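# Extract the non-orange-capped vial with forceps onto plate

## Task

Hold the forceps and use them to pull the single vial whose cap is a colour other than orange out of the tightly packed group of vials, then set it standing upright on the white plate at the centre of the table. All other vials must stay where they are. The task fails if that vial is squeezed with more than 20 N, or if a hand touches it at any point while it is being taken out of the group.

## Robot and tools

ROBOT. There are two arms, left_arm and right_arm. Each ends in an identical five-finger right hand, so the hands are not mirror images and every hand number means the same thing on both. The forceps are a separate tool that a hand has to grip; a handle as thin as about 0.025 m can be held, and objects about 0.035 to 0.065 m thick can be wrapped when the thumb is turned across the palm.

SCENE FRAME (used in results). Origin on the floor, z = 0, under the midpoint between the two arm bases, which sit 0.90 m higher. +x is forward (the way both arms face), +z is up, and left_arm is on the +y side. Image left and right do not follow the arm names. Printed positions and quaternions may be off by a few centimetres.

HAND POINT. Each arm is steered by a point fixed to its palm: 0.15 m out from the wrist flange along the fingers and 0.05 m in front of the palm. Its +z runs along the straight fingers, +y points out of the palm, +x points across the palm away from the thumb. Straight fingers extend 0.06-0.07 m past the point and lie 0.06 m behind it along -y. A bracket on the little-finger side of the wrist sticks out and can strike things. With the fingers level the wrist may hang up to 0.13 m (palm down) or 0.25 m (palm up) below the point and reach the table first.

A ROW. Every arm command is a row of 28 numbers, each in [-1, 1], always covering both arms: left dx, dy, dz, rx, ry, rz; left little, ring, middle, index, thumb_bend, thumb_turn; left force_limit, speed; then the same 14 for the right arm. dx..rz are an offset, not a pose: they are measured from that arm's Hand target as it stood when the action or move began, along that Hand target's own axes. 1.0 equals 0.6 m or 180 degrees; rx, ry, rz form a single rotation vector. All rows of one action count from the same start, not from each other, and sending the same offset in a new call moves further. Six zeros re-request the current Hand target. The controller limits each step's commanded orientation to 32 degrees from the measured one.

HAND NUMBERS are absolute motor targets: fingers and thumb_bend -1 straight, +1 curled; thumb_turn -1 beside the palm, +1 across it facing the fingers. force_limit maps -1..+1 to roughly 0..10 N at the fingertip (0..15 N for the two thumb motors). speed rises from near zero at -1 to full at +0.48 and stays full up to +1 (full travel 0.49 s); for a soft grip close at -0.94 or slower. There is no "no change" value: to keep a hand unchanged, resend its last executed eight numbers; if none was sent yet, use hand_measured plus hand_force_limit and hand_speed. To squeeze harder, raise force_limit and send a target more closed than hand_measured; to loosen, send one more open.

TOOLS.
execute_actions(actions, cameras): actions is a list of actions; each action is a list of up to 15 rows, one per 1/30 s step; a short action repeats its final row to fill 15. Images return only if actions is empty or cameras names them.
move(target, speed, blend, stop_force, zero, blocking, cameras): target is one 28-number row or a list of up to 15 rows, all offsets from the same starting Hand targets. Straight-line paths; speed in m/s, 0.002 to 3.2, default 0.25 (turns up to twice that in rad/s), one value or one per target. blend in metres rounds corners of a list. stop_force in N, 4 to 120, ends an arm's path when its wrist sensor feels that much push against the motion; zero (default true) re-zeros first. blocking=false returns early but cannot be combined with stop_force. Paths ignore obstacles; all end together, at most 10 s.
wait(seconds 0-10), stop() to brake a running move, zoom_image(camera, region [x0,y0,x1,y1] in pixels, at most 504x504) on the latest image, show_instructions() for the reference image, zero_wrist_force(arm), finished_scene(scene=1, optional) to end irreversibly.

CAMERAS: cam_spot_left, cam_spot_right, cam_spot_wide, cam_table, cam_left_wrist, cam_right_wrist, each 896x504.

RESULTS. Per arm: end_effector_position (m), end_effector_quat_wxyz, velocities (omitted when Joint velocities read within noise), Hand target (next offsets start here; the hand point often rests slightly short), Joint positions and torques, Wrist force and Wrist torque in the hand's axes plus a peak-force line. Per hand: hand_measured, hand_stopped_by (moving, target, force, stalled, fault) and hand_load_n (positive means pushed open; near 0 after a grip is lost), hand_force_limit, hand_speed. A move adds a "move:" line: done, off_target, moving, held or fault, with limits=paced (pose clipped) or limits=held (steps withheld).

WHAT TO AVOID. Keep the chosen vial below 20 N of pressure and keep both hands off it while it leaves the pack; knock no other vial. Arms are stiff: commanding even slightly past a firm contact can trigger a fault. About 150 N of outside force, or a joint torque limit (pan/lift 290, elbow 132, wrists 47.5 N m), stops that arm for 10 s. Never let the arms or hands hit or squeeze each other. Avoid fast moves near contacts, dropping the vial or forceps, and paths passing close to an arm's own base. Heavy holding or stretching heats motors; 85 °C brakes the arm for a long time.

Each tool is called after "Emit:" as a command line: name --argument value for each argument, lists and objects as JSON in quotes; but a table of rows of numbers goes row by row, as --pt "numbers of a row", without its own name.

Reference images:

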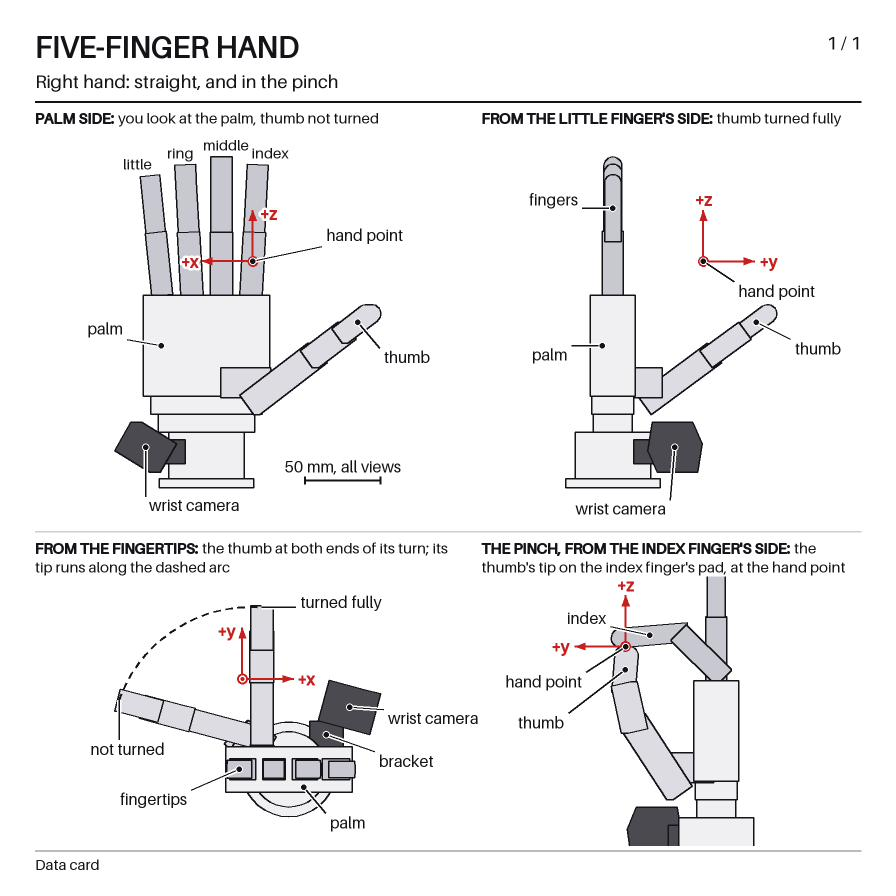

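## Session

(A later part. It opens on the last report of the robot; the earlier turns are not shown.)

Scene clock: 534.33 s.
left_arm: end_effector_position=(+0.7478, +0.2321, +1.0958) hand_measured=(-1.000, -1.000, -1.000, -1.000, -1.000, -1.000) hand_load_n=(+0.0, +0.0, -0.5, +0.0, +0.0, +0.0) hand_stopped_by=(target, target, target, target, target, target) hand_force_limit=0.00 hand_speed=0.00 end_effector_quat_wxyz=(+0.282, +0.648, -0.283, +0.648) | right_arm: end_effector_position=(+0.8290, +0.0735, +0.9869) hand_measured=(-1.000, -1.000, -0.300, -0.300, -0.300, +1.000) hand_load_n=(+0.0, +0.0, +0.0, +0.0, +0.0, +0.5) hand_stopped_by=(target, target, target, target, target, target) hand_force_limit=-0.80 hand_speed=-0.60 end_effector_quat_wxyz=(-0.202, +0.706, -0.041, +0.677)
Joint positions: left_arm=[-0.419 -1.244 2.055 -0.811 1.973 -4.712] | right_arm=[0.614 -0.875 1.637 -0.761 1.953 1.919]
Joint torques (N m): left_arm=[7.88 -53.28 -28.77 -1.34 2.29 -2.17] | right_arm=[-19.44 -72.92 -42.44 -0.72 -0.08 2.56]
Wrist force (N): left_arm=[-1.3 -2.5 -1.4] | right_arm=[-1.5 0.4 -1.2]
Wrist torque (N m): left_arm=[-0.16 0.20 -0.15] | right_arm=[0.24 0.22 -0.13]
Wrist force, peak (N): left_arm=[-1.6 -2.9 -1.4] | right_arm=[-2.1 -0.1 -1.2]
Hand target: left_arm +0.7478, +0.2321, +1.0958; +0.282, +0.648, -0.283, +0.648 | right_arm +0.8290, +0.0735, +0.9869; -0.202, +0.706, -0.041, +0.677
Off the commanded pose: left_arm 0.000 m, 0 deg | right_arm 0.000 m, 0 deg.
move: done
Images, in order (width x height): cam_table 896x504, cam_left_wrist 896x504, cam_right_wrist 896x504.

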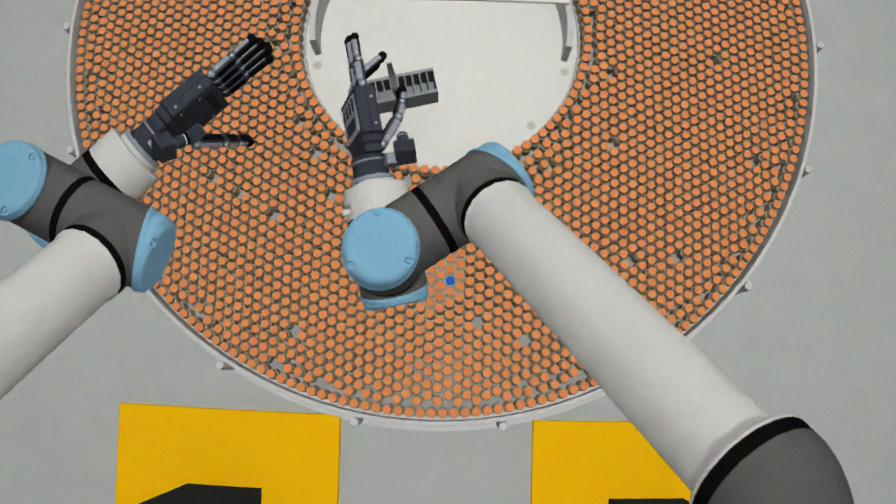

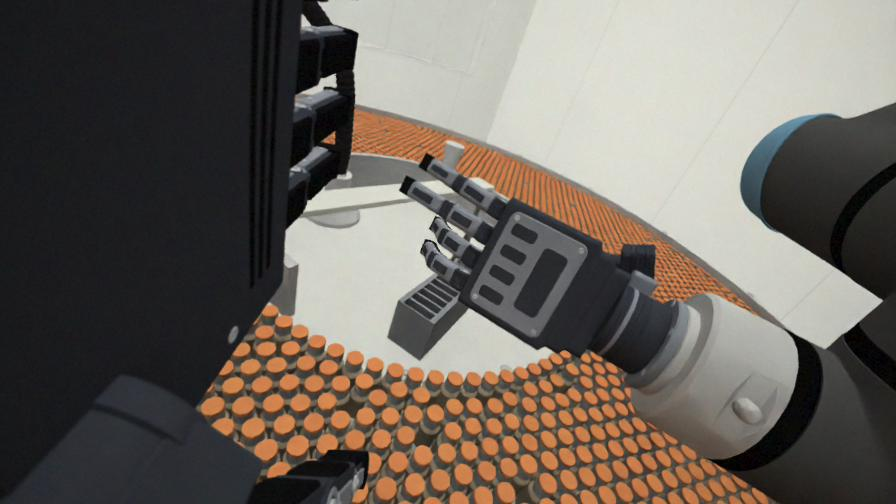

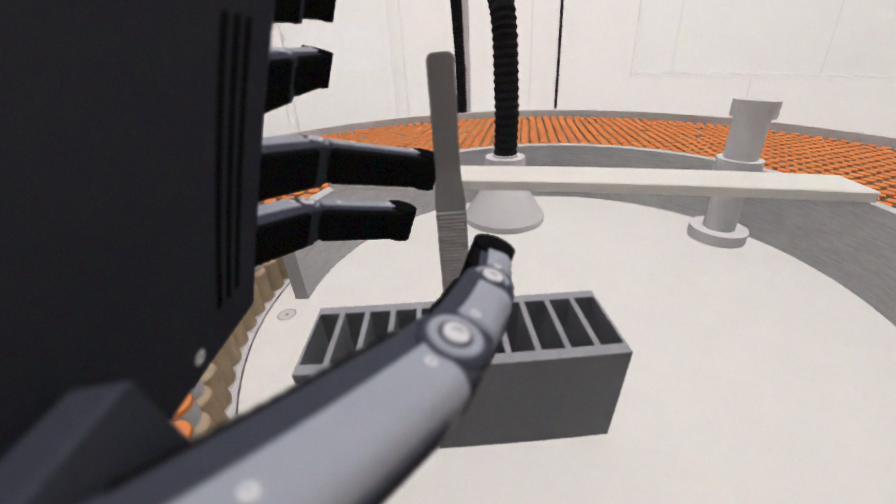

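Emit:
move --target '[0,0,0,0,0,0,-1,-1,-1,-1,-1,-1,0,0,-0.0047,0.0017,-0.0133,0,0,0,-1,-1,-0.3,-0.3,-0.3,1,-0.8,-0.6]' --speed 0.05

Emit:
move --target '[0,0,0,0,0,0,-1,-1,-1,-1,-1,-1,0,0,0,0,0,0,0,0,-1,-1,-0.1,-0.1,-0.1,1,-0.8,-0.8]' --cameras '["cam_right_wrist","cam_left_wrist","cam_table"]'

Emit:
zoom_image --camera "cam_right_wrist" --region '[260, 0, 660, 400]'

Emit:
zoom_image --camera "cam_table" --region '[340, 20, 460, 140]'

Scene clock: 544.07 s.
left_arm: end_effector_position=(+0.7478, +0.2321, +1.0958) hand_measured=(-1.000, -1.000, -1.000, -1.000, -1.000, -1.000) hand_load_n=(+0.0, +0.0, +0.0, +0.0, +0.0, +0.0) hand_stopped_by=(target, target, target, target, target, target) hand_force_limit=0.00 hand_speed=0.00 end_effector_quat_wxyz=(+0.282, +0.648, -0.283, +0.648) | right_arm: end_effector_position=(+0.8214, +0.0717, +0.9839) hand_measured=(-1.000, -1.000, -0.300, -0.300, -0.300, +1.000) hand_load_n=(+0.5, +0.0, +0.0, +0.0, +0.0, +0.0) hand_stopped_by=(target, target, target, target, target, target) hand_force_limit=-0.80 hand_speed=-0.60 end_effector_quat_wxyz=(-0.202, +0.706, -0.041, +0.677)
Joint positions: left_arm=[-0.419 -1.244 2.055 -0.811 1.973 -4.712] | right_arm=[0.618 -0.879 1.653 -0.772 1.957 1.919]
Joint torques (N m): left_arm=[7.68 -56.36 -28.5 -1.37 2.44 -2.42] | right_arm=[15.31 -107.66 -24.28 -5.02 2.48 1.86]
Wrist force (N): left_arm=[-1.4 -2.8 -1.2] | right_arm=[-1.4 -0.1 -1.1]
Wrist torque (N m): left_arm=[-0.23 0.20 -0.16] | right_arm=[0.14 0.20 -0.13]
Wrist force, peak (N): left_arm=[-1.6 -3.1 -1.2] | right_arm=[-1.8 0.4 -1.2]
Hand target: left_arm +0.7478, +0.2321, +1.0958; +0.282, +0.648, -0.283, +0.648 | right_arm +0.8213, +0.0717, +0.9839; -0.202, +0.706, -0.041, +0.677
Off the commanded pose: left_arm 0.000 m, 0 deg | right_arm 0.000 m, 0 deg.
move: done

Scene clock: 545.03 s.
left_arm: end_effector_position=(+0.7478, +0.2321, +1.0958) hand_measured=(-1.000, -1.000, -1.000, -1.000, -1.000, -1.000) hand_load_n=(+0.0, +0.0, +0.0, +0.0, +0.0, +0.0) hand_stopped_by=(target, target, target, target, target, target) hand_force_limit=0.00 hand_speed=0.00 end_effector_quat_wxyz=(+0.282, +0.648, -0.283, +0.648) | right_arm: end_effector_position=(+0.8213, +0.0717, +0.9839) hand_measured=(-1.000, -1.000, -0.100, -0.100, -0.100, +1.000) hand_load_n=(+0.0, +0.0, +0.0, +0.0, +0.0, +0.0) hand_stopped_by=(target, target, target, target, target, target) hand_force_limit=-0.80 hand_speed=-0.80 end_effector_quat_wxyz=(-0.202, +0.706, -0.041, +0.677)
Joint positions: left_arm=[-0.419 -1.244 2.055 -0.811 1.973 -4.712] | right_arm=[0.618 -0.88 1.653 -0.772 1.957 1.919]
Joint torques (N m): left_arm=[7.9 -57.19 -28.75 -1.4 2.53 -2.22] | right_arm=[16.32 -106.78 -21.76 -4.61 2.73 1.02]
Wrist force (N): left_arm=[-1.5 -2.7 -1.0] | right_arm=[-1.8 -0.3 -0.9]
Wrist torque (N m): left_arm=[-0.22 0.21 -0.17] | right_arm=[0.10 0.27 -0.17]
Wrist force, peak (N): left_arm=[-1.5 -3.0 -1.4] | right_arm=[-1.9 0.0 -1.4]
Hand target: left_arm +0.7478, +0.2321, +1.0958; +0.282, +0.648, -0.283, +0.648 | right_arm +0.8213, +0.0717, +0.9839; -0.202, +0.706, -0.041, +0.677
Off the commanded pose: left_arm 0.000 m, 0 deg | right_arm 0.000 m, 0 deg.
move: done
Images, in order (width x height): cam_table 896x504, cam_left_wrist 896x504, cam_right_wrist 896x504.

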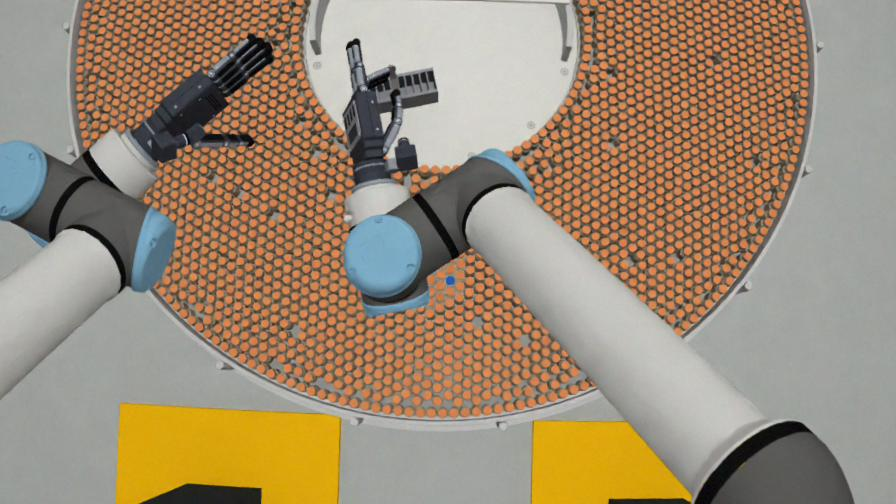

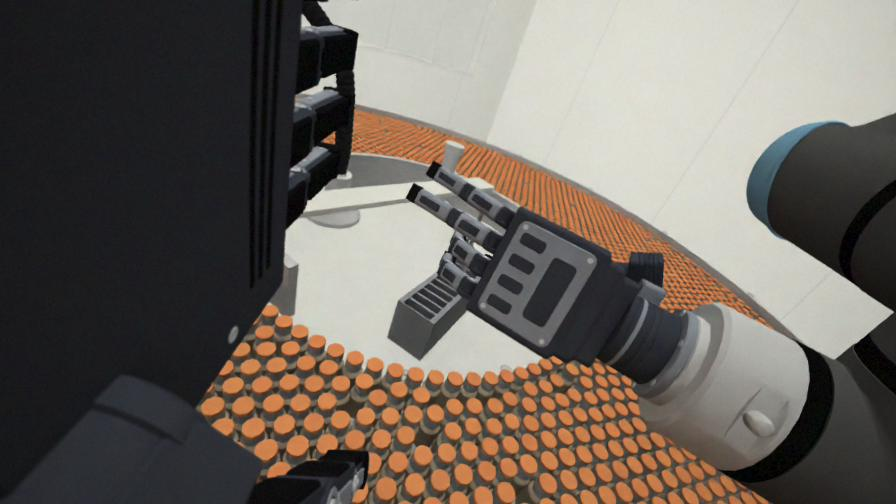

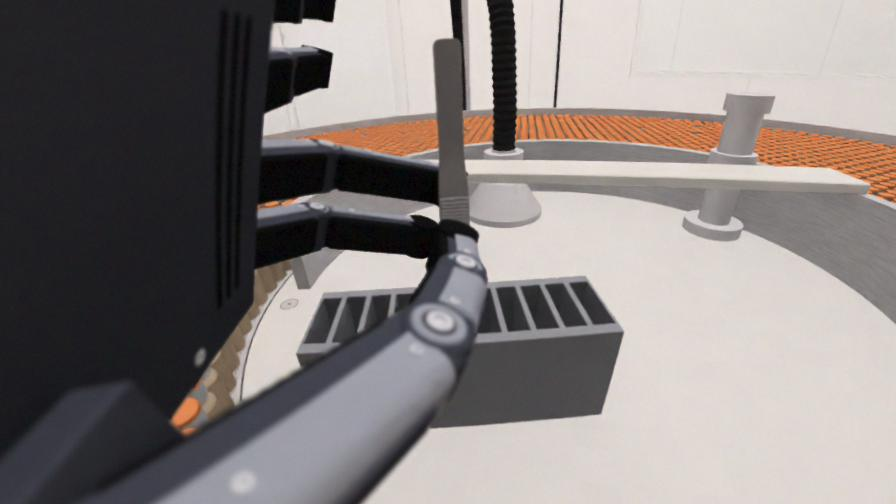

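Scaled by 1.260 from the camera's 896x504 image, which has a finer 1280x720 frame.

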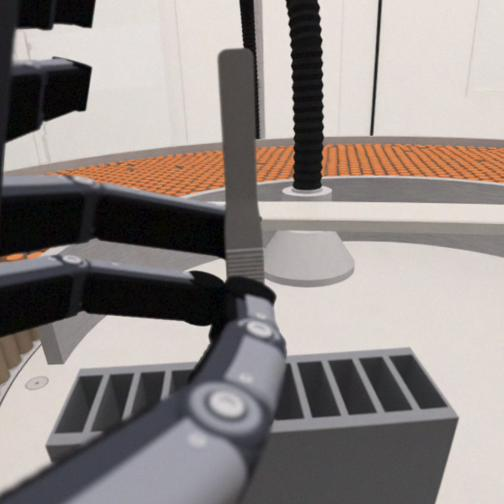

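Scaled by 4.200 from the camera's 896x504 image, which has a finer 1280x720 frame.

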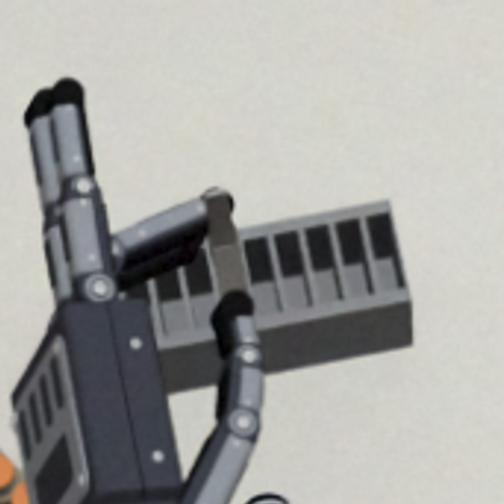

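Emit:
move --target '[0,0,0,0,0,0,-1,-1,-1,-1,-1,-1,0,0,0,0,0,0,0,0,-1,-1,0.4,0.4,0.15,1,-0.85,-0.93]' --cameras '["cam_right_wrist","cam_left_wrist","cam_table"]'

Emit:
wait --seconds 3 --cameras '["cam_right_wrist","cam_table"]'

Emit:
zoom_image --camera "cam_right_wrist" --region '[260, 0, 660, 400]'

Emit:
zoom_image --camera "cam_table" --region '[340, 20, 460, 140]'

Scene clock: 557.03 s.
left_arm: end_effector_position=(+0.7478, +0.2321, +1.0958) hand_measured=(-1.000, -1.000, -1.000, -1.000, -1.000, -1.000) hand_load_n=(+0.0, +0.0, +0.0, +0.0, +0.0, +0.0) hand_stopped_by=(target, target, target, target, target, target) hand_force_limit=0.00 hand_speed=0.00 end_effector_quat_wxyz=(+0.282, +0.648, -0.283, +0.648) | right_arm: end_effector_position=(+0.8213, +0.0717, +0.9839) hand_measured=(-1.000, -1.000, +0.214, +0.096, +0.062, +1.000) hand_load_n=(+0.5, +0.0, +3.0, +0.0, +1.5, +0.5) hand_stopped_by=(target, target, force, force, force, target) hand_force_limit=-0.85 hand_speed=-0.93 end_effector_quat_wxyz=(-0.202, +0.706, -0.041, +0.677)
Joint positions: left_arm=[-0.419 -1.244 2.055 -0.811 1.973 -4.712] | right_arm=[0.618 -0.88 1.653 -0.772 1.957 1.919]
Joint torques (N m): left_arm=[6.27 -60.48 -27.86 -1.09 2.24 -2.32] | right_arm=[14.5 -109.25 -20.83 -4.64 2.65 -3.6]
Wrist force (N): left_arm=[-1.3 -2.6 -0.8] | right_arm=[-1.1 -0.2 -0.6]
Wrist torque (N m): left_arm=[-0.22 0.18 -0.15] | right_arm=[0.12 0.17 -0.12]
Wrist force, peak (N): left_arm=[-1.4 -3.1 -1.3] | right_arm=[-2.3 -0.3 -0.9]
Hand target: left_arm +0.7478, +0.2321, +1.0958; +0.282, +0.648, -0.283, +0.648 | right_arm +0.8213, +0.0717, +0.9839; -0.202, +0.706, -0.041, +0.677
Off the commanded pose: left_arm 0.000 m, 0 deg | right_arm 0.000 m, 0 deg.
move: done
Images, in order (width x height): cam_table 896x504, cam_left_wrist 896x504, cam_right_wrist 896x504.

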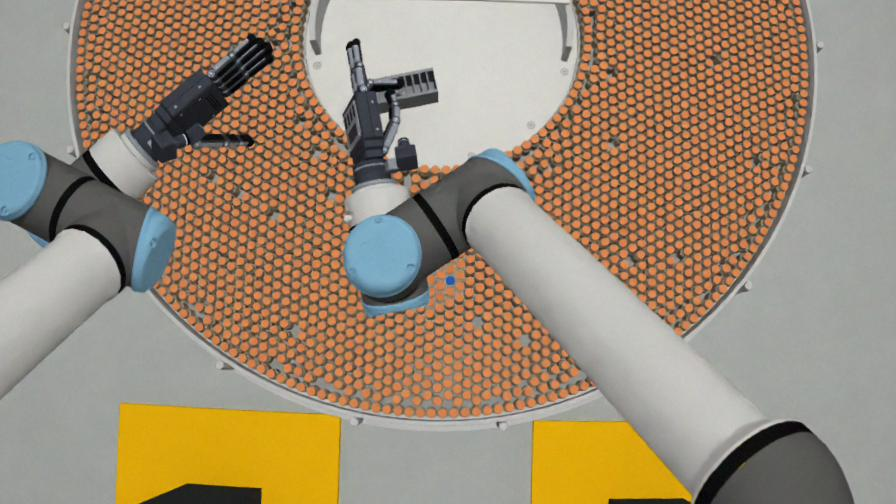

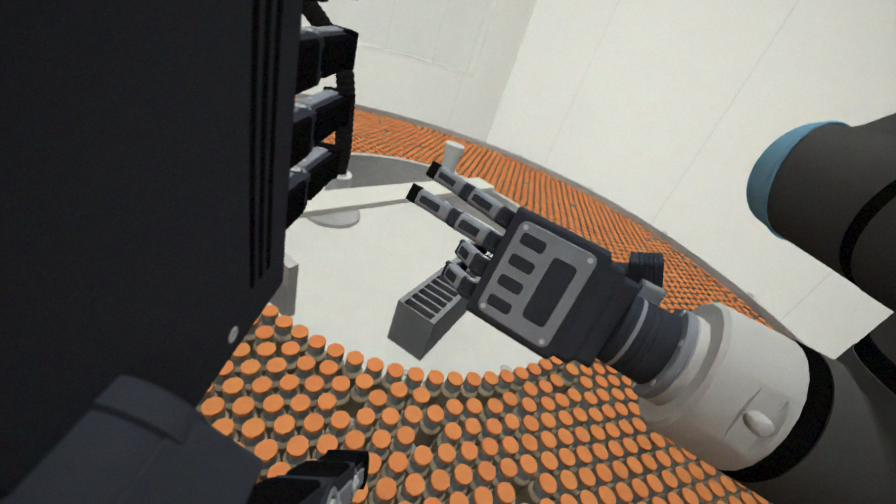

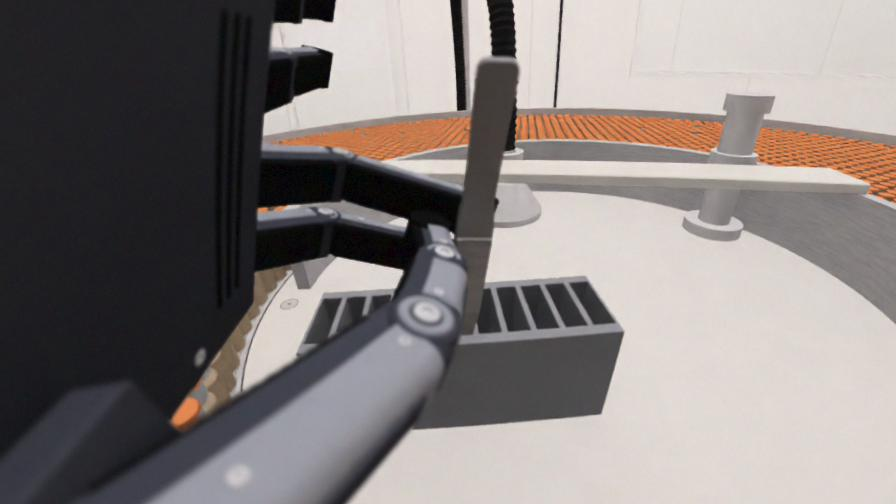

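Scene clock: 560.03 s.
left_arm: end_effector_position=(+0.7478, +0.2321, +1.0958) hand_measured=(-1.000, -1.000, -1.000, -1.000, -1.000, -1.000) hand_load_n=(+0.0, +0.0, +0.0, +0.0, +0.0, +0.0) hand_stopped_by=(target, target, target, target, target, target) hand_force_limit=0.00 hand_speed=0.00 end_effector_quat_wxyz=(+0.282, +0.648, -0.283, +0.648) | right_arm: end_effector_position=(+0.8213, +0.0717, +0.9839) hand_measured=(-1.000, -1.000, +0.214, +0.096, +0.062, +1.000) hand_load_n=(-0.5, +0.0, +3.0, +0.0, +1.5, +0.0) hand_stopped_by=(target, target, force, force, force, target) hand_force_limit=-0.85 hand_speed=-0.93 end_effector_quat_wxyz=(-0.202, +0.706, -0.041, +0.677)
Joint positions: left_arm=[-0.419 -1.244 2.055 -0.811 1.973 -4.712] | right_arm=[0.618 -0.88 1.653 -0.772 1.957 1.919]
Joint torques (N m): left_arm=[8.48 -60.79 -28.49 -1.24 2.38 -2.11] | right_arm=[15.05 -105.48 -21.14 -4.26 2.45 -3.07]
Wrist force (N): left_arm=[-1.4 -2.7 -0.8] | right_arm=[-1.3 0.3 -0.9]
Wrist torque (N m): left_arm=[-0.22 0.20 -0.16] | right_arm=[0.21 0.21 -0.13]
Wrist force, peak (N): left_arm=[-1.3 -3.0 -1.0] | right_arm=[-2.4 0.0 -0.3]
Hand target: left_arm +0.7478, +0.2321, +1.0958; +0.282, +0.648, -0.283, +0.648 | right_arm +0.8213, +0.0717, +0.9839; -0.202, +0.706, -0.041, +0.677
Off the commanded pose: left_arm 0.000 m, 0 deg | right_arm 0.000 m, 0 deg.
wait: 3.00 s; at rest by 0.17 s
Images, in order (width x height): cam_table 896x504, cam_right_wrist 896x504.

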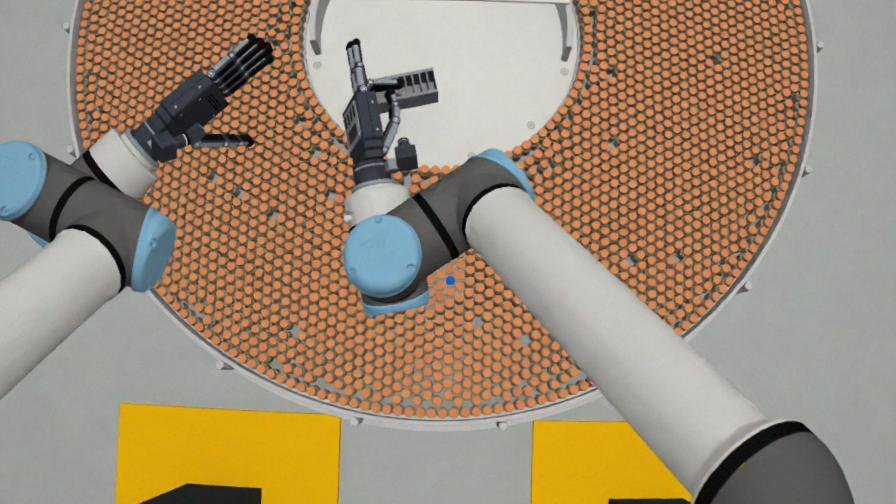

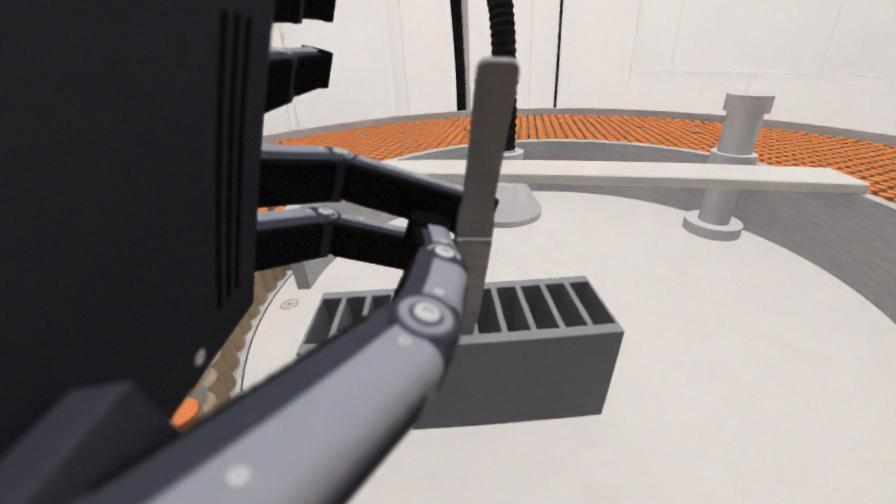

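Scaled by 1.260 from the camera's 896x504 image, which has a finer 1280x720 frame.

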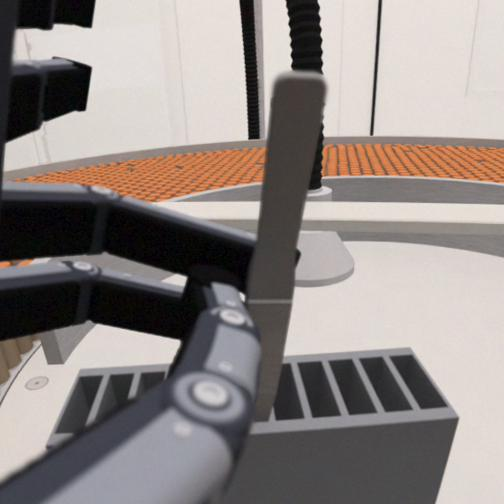

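Scaled by 4.200 from the camera's 896x504 image, which has a finer 1280x720 frame.

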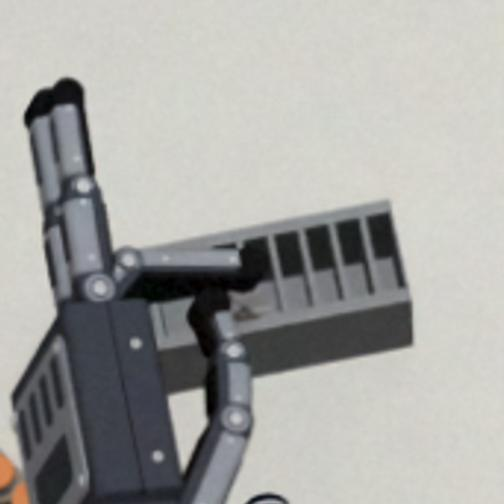

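Emit:
move --target '[0,0,0,0,0,0,-1,-1,-1,-1,-1,-1,0,0,0,0,0,0,0,0,-1,-1,-0.3,-0.3,-0.3,1,-0.85,-0.8]' --cameras '["cam_right_wrist","cam_left_wrist","cam_table"]'

Emit:
zoom_image --camera "cam_right_wrist" --region '[260, 0, 660, 400]'

Emit:
zoom_image --camera "cam_table" --region '[340, 20, 460, 140]'

Scene clock: 567.23 s.
left_arm: end_effector_position=(+0.7478, +0.2321, +1.0958) hand_measured=(-1.000, -1.000, -1.000, -1.000, -1.000, -1.000) hand_load_n=(+0.0, +0.0, +0.0, +0.0, +0.0, +0.0) hand_stopped_by=(target, target, target, target, target, target) hand_force_limit=0.00 hand_speed=0.00 end_effector_quat_wxyz=(+0.282, +0.648, -0.283, +0.648) | right_arm: end_effector_position=(+0.8213, +0.0717, +0.9839) hand_measured=(-1.000, -1.000, -0.300, -0.300, -0.300, +1.000) hand_load_n=(+0.0, +0.0, +0.0, -0.5, -0.5, +0.5) hand_stopped_by=(target, target, target, target, target, target) hand_force_limit=-0.85 hand_speed=-0.80 end_effector_quat_wxyz=(-0.202, +0.706, -0.041, +0.677)
Joint positions: left_arm=[-0.419 -1.244 2.055 -0.811 1.973 -4.712] | right_arm=[0.618 -0.88 1.653 -0.772 1.957 1.919]
Joint torques (N m): left_arm=[8.07 -62.95 -28.94 -1.35 2.11 -2.3] | right_arm=[11.66 -104.23 -21.67 -3.88 2.95 -3.25]
Wrist force (N): left_arm=[-1.2 -2.7 -1.0] | right_arm=[-1.9 0.0 -0.9]
Wrist torque (N m): left_arm=[-0.21 0.17 -0.14] | right_arm=[0.19 0.29 -0.16]
Wrist force, peak (N): left_arm=[-1.8 -3.0 -1.1] | right_arm=[-1.9 -0.7 -1.2]
Hand target: left_arm +0.7478, +0.2321, +1.0958; +0.282, +0.648, -0.283, +0.648 | right_arm +0.8213, +0.0717, +0.9839; -0.202, +0.706, -0.041, +0.677
Off the commanded pose: left_arm 0.000 m, 0 deg | right_arm 0.000 m, 0 deg.
move: done
Images, in order (width x height): cam_table 896x504, cam_left_wrist 896x504, cam_right_wrist 896x504.

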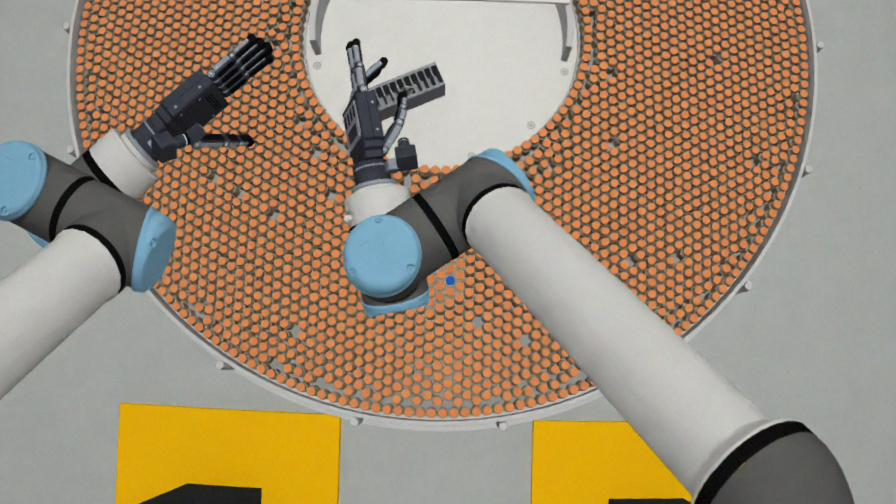

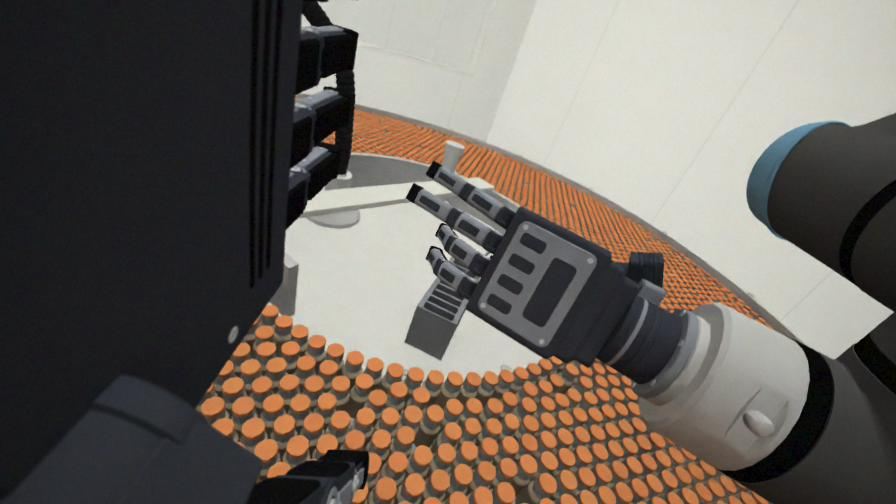

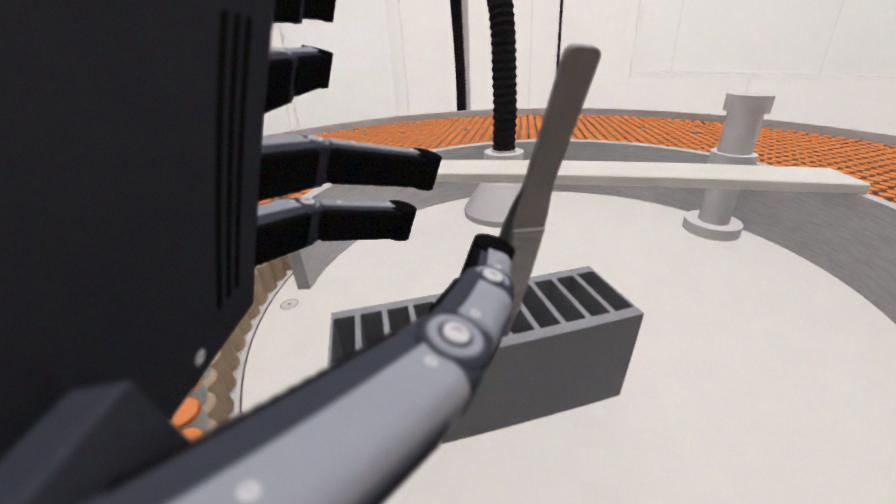

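Scaled by 1.260 from the camera's 896x504 image, which has a finer 1280x720 frame.

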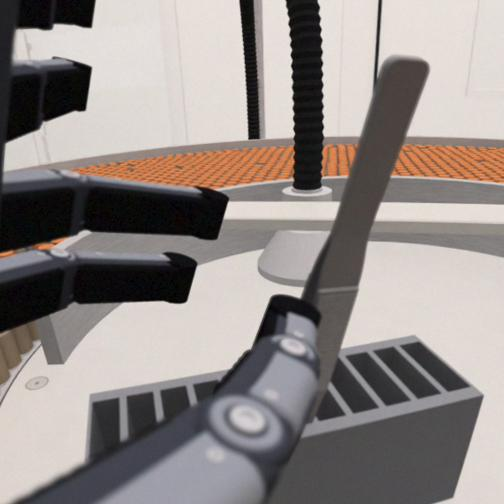

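Scaled by 4.200 from the camera's 896x504 image, which has a finer 1280x720 frame.

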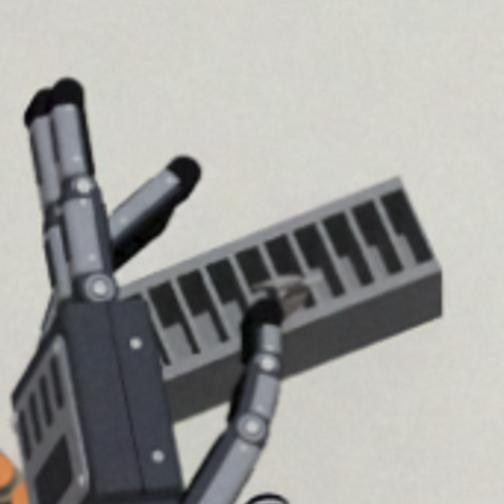

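Emit:
move --target '[0,0,0,0,0,0,-1,-1,-1,-1,-1,-1,0,0,0,0,0,0,0,0,-1,-1,-1,-1,0.1,1,-0.7,-0.6]'

Emit:
move --target '[0,0,0,0,0,0,-1,-1,-1,-1,-1,-1,0,0,0,-0.05,0,0,0,0,-1,-1,-1,-1,0.1,1,-0.7,-0.6]' --speed 0.06 --cameras '["cam_right_wrist","cam_left_wrist","cam_table"]'

Emit:
zoom_image --camera "cam_right_wrist" --region '[260, 0, 660, 400]'

Emit:
zoom_image --camera "cam_table" --region '[340, 20, 460, 140]'

Scene clock: 576.07 s.
left_arm: end_effector_position=(+0.7478, +0.2321, +1.0958) hand_measured=(-1.000, -1.000, -1.000, -1.000, -1.000, -1.000) hand_load_n=(+0.0, -0.5, +0.0, +0.0, +0.0, +0.0) hand_stopped_by=(target, target, target, target, target, target) hand_force_limit=0.00 hand_speed=0.00 end_effector_quat_wxyz=(+0.282, +0.648, -0.283, +0.648) | right_arm: end_effector_position=(+0.8213, +0.0717, +0.9839) hand_measured=(-1.000, -1.000, -1.000, -1.000, +0.100, +1.000) hand_load_n=(+0.0, +0.0, +0.0, +0.0, +0.0, +0.0) hand_stopped_by=(target, target, target, target, target, target) hand_force_limit=-0.70 hand_speed=-0.60 end_effector_quat_wxyz=(-0.202, +0.706, -0.041, +0.677)
Joint positions: left_arm=[-0.419 -1.244 2.055 -0.811 1.973 -4.712] | right_arm=[0.618 -0.88 1.653 -0.772 1.957 1.919]
Joint torques (N m): left_arm=[6.93 -64.95 -28.58 -1.29 2.27 -2.13] | right_arm=[10.89 -104.96 -21.78 -3.55 1.22 -3.15]
Wrist force (N): left_arm=[-1.3 -2.7 -1.5] | right_arm=[-0.8 -0.1 -1.2]
Wrist torque (N m): left_arm=[-0.20 0.19 -0.15] | right_arm=[0.14 0.12 -0.11]
Wrist force, peak (N): left_arm=[-1.7 -2.9 -1.2] | right_arm=[-2.1 -0.1 -1.3]
Hand target: left_arm +0.7478, +0.2321, +1.0958; +0.282, +0.648, -0.283, +0.648 | right_arm +0.8213, +0.0717, +0.9839; -0.202, +0.706, -0.041, +0.677
Off the commanded pose: left_arm 0.000 m, 0 deg | right_arm 0.000 m, 0 deg.
move: done

Scene clock: 577.03 s.
left_arm: end_effector_position=(+0.7478, +0.2321, +1.0958) hand_measured=(-1.000, -1.000, -1.000, -1.000, -1.000, -1.000) hand_load_n=(+0.0, +0.0, -0.5, +0.0, +0.0, +0.0) hand_stopped_by=(target, target, target, target, target, target) hand_force_limit=0.00 hand_speed=0.00 end_effector_quat_wxyz=(+0.282, +0.648, -0.283, +0.648) | right_arm: end_effector_position=(+0.8148, +0.0990, +0.9940) hand_measured=(-1.000, -1.000, -1.000, -1.000, +0.100, +1.000) hand_load_n=(+0.0, +0.0, +0.0, +0.0, +0.0, +0.5) hand_stopped_by=(target, target, target, target, target, target) hand_force_limit=-0.70 hand_speed=-0.60 end_effector_quat_wxyz=(-0.202, +0.706, -0.041, +0.677)
Joint positions: left_arm=[-0.419 -1.244 2.055 -0.811 1.973 -4.712] | right_arm=[0.65 -0.871 1.613 -0.74 1.989 1.919]
Joint torques (N m): left_arm=[8.64 -64.54 -28.22 -1.23 2.2 -2.21] | right_arm=[15.64 -71.96 -44.33 0.34 3.15 -1]
Wrist force (N): left_arm=[-1.3 -2.6 -1.1] | right_arm=[-1.6 0.2 -0.9]
Wrist torque (N m): left_arm=[-0.20 0.18 -0.15] | right_arm=[0.19 0.19 -0.18]
Wrist force, peak (N): left_arm=[-1.6 -2.9 -1.4] | right_arm=[-2.2 0.8 -1.2]
Hand target: left_arm +0.7478, +0.2321, +1.0958; +0.282, +0.648, -0.283, +0.648 | right_arm +0.8148, +0.0991, +0.9941; -0.202, +0.706, -0.041, +0.677
Off the commanded pose: left_arm 0.000 m, 0 deg | right_arm 0.000 m, 0 deg.
move: done
Images, in order (width x height): cam_table 896x504, cam_left_wrist 896x504, cam_right_wrist 896x504.

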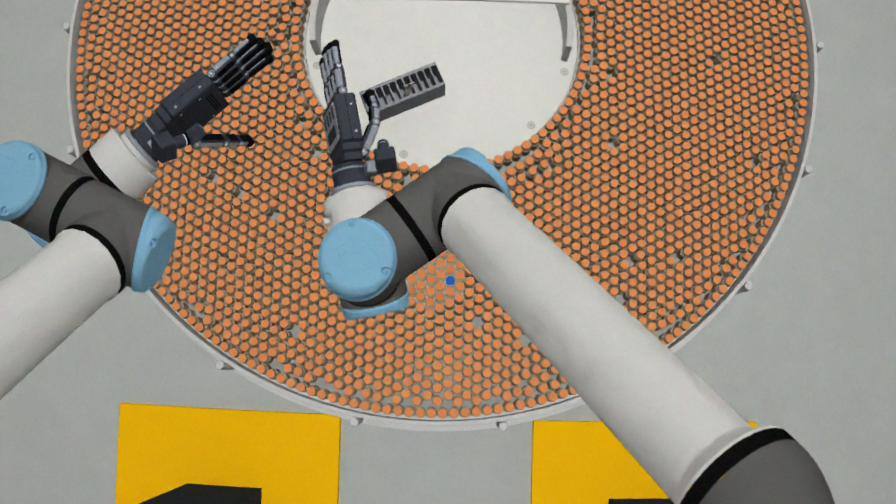

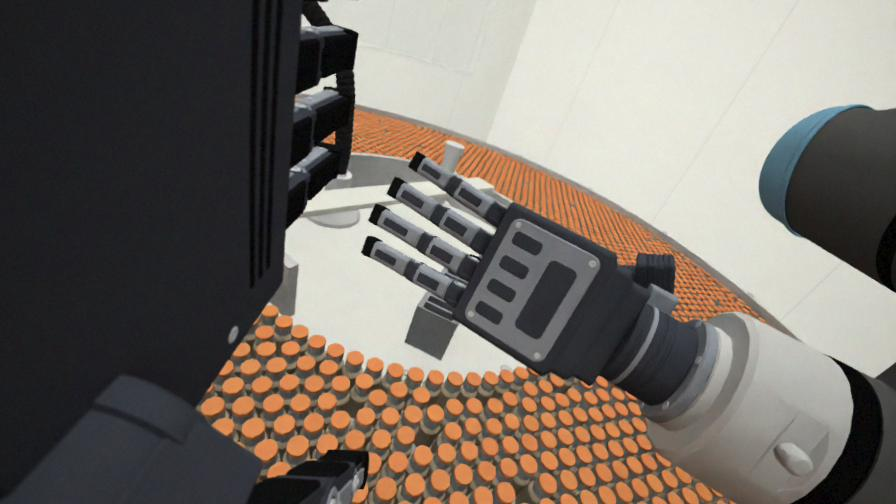

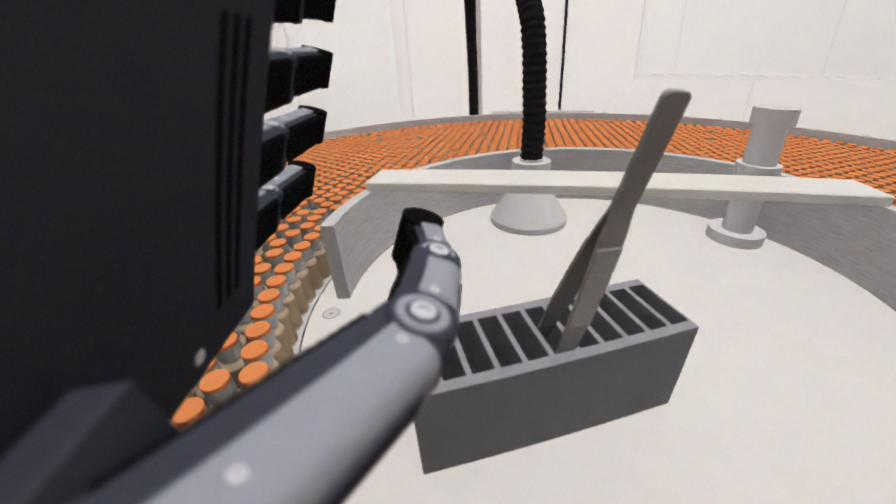

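Scaled by 1.260 from the camera's 896x504 image, which has a finer 1280x720 frame.

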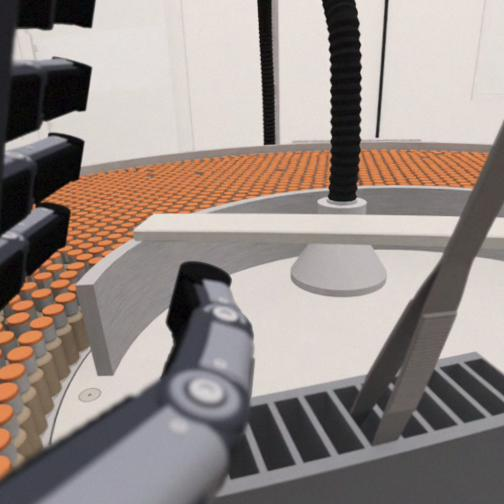

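Scaled by 4.200 from the camera's 896x504 image, which has a finer 1280x720 frame.

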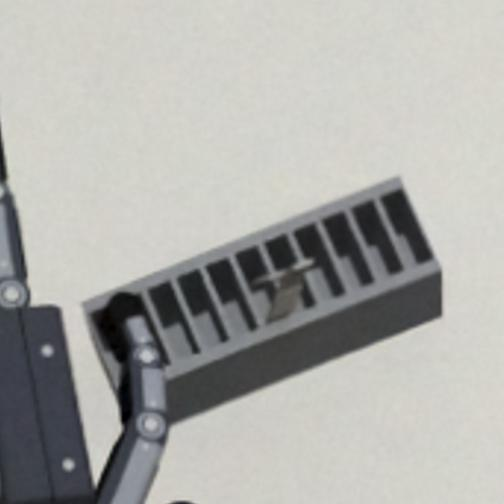

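Emit:
move --target '[0,0,0,0,0,0,-1,-1,-1,-1,-1,-1,0,0,0.05,0,-0.167,0,0,0,-1,-1,-1,-1,-1,1,-0.7,-0.2]' --speed 0.1 --cameras '["cam_right_wrist","cam_left_wrist","cam_table"]'

Emit:
zoom_image --camera "cam_right_wrist" --region '[380, 80, 630, 380]'

Emit:
zoom_image --camera "cam_table" --region '[350, 50, 460, 130]'

Emit:
zoom_image --camera "cam_left_wrist" --region '[380, 150, 580, 350]'

Scene clock: 588.83 s.
left_arm: end_effector_position=(+0.7478, +0.2321, +1.0958) hand_measured=(-1.000, -1.000, -1.000, -1.000, -1.000, -1.000) hand_load_n=(+0.0, +0.0, +0.0, +0.0, +0.0, +0.0) hand_stopped_by=(target, target, target, target, target, target) hand_force_limit=0.00 hand_speed=0.00 end_effector_quat_wxyz=(+0.282, +0.648, -0.283, +0.648) | right_arm: end_effector_position=(+0.7198, +0.0662, +1.0224) hand_measured=(-1.000, -1.000, -1.000, -1.000, -1.000, +1.000) hand_load_n=(+0.0, +0.0, +0.0, +0.0, +0.0, +0.0) hand_stopped_by=(target, target, target, target, target, target) hand_force_limit=-0.70 hand_speed=-0.20 end_effector_quat_wxyz=(-0.202, +0.706, -0.041, +0.677)
Joint positions: left_arm=[-0.419 -1.244 2.055 -0.811 1.973 -4.712] | right_arm=[0.693 -1.007 1.799 -0.791 2.032 1.919]
Joint torques (N m): left_arm=[8.11 -66.35 -28.34 -1.48 2.42 -2.15] | right_arm=[16.88 -95.91 -21.52 -4.89 2.91 0.56]
Wrist force (N): left_arm=[-1.5 -2.6 -1.1] | right_arm=[-1.8 0.1 -1.4]
Wrist torque (N m): left_arm=[-0.20 0.20 -0.15] | right_arm=[0.22 0.27 -0.19]
Wrist force, peak (N): left_arm=[-1.7 -2.9 -1.3] | right_arm=[-2.0 0.0 -1.5]
Hand target: left_arm +0.7478, +0.2321, +1.0958; +0.282, +0.648, -0.283, +0.648 | right_arm +0.7196, +0.0662, +1.0224; -0.202, +0.706, -0.041, +0.677
Off the commanded pose: left_arm 0.000 m, 0 deg | right_arm 0.000 m, 0 deg.
move: done
Images, in order (width x height): cam_table 896x504, cam_left_wrist 896x504, cam_right_wrist 896x504.

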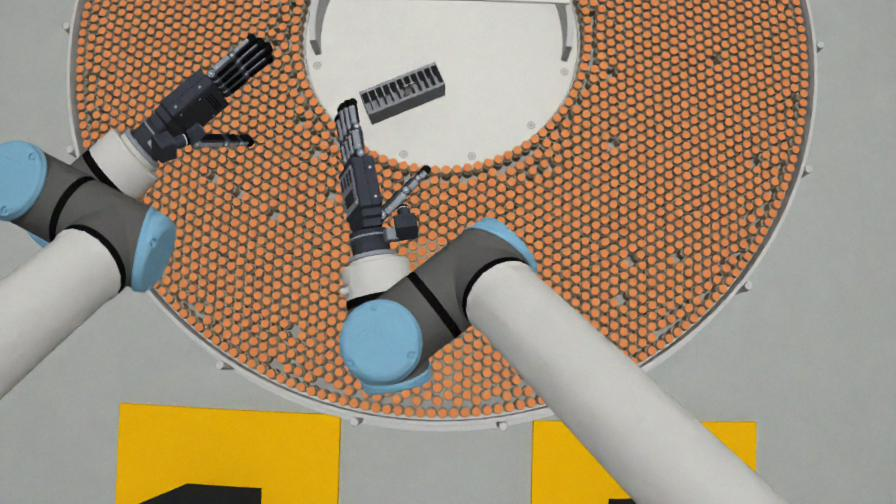

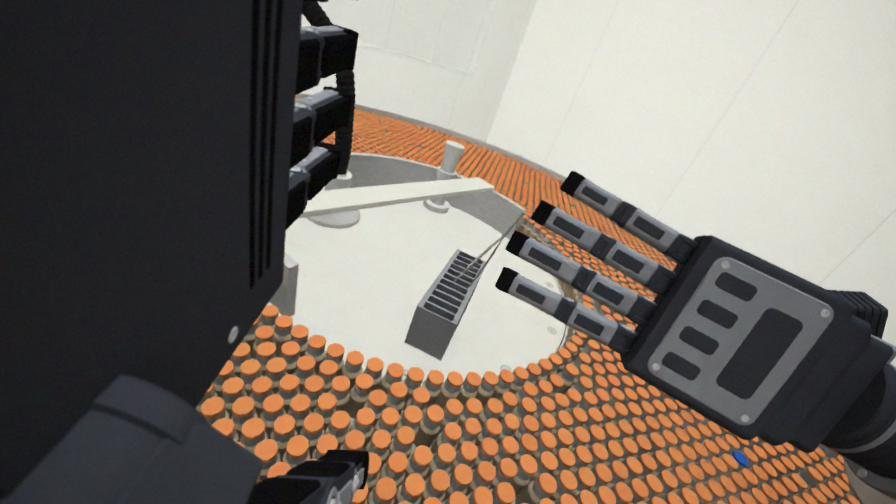

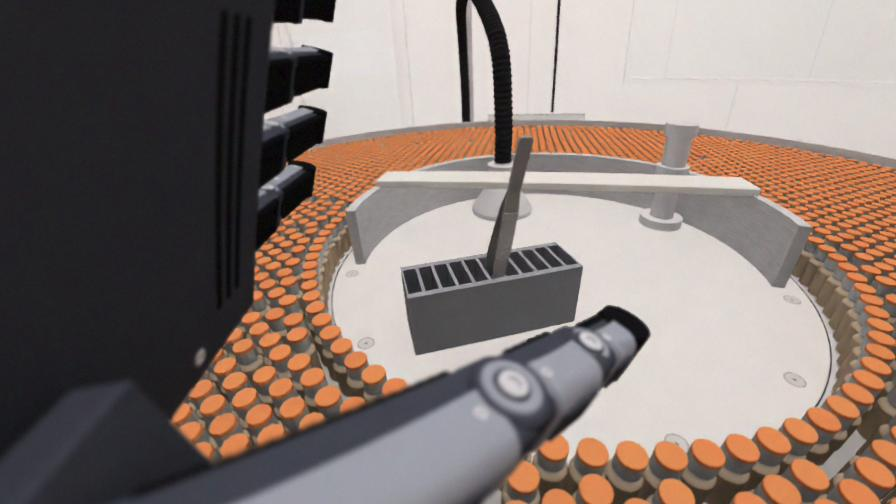

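Scaled by 1.680 from the camera's 896x504 image, which has a finer 1280x720 frame.

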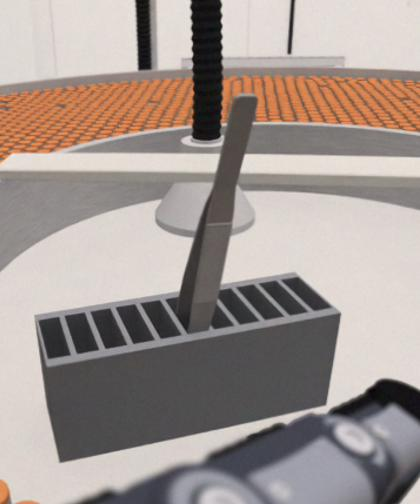

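Scaled by 4.582 from the camera's 896x504 image, which has a finer 1280x720 frame.

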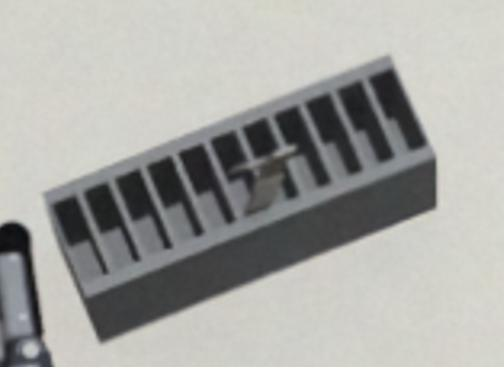

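Scaled by 2.520 from the camera's 896x504 image, which has a finer 1280x720 frame.

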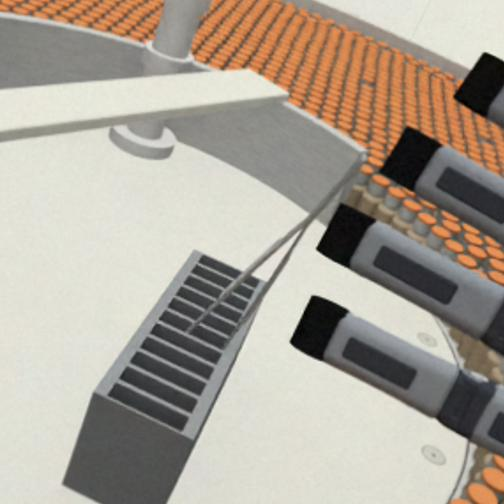

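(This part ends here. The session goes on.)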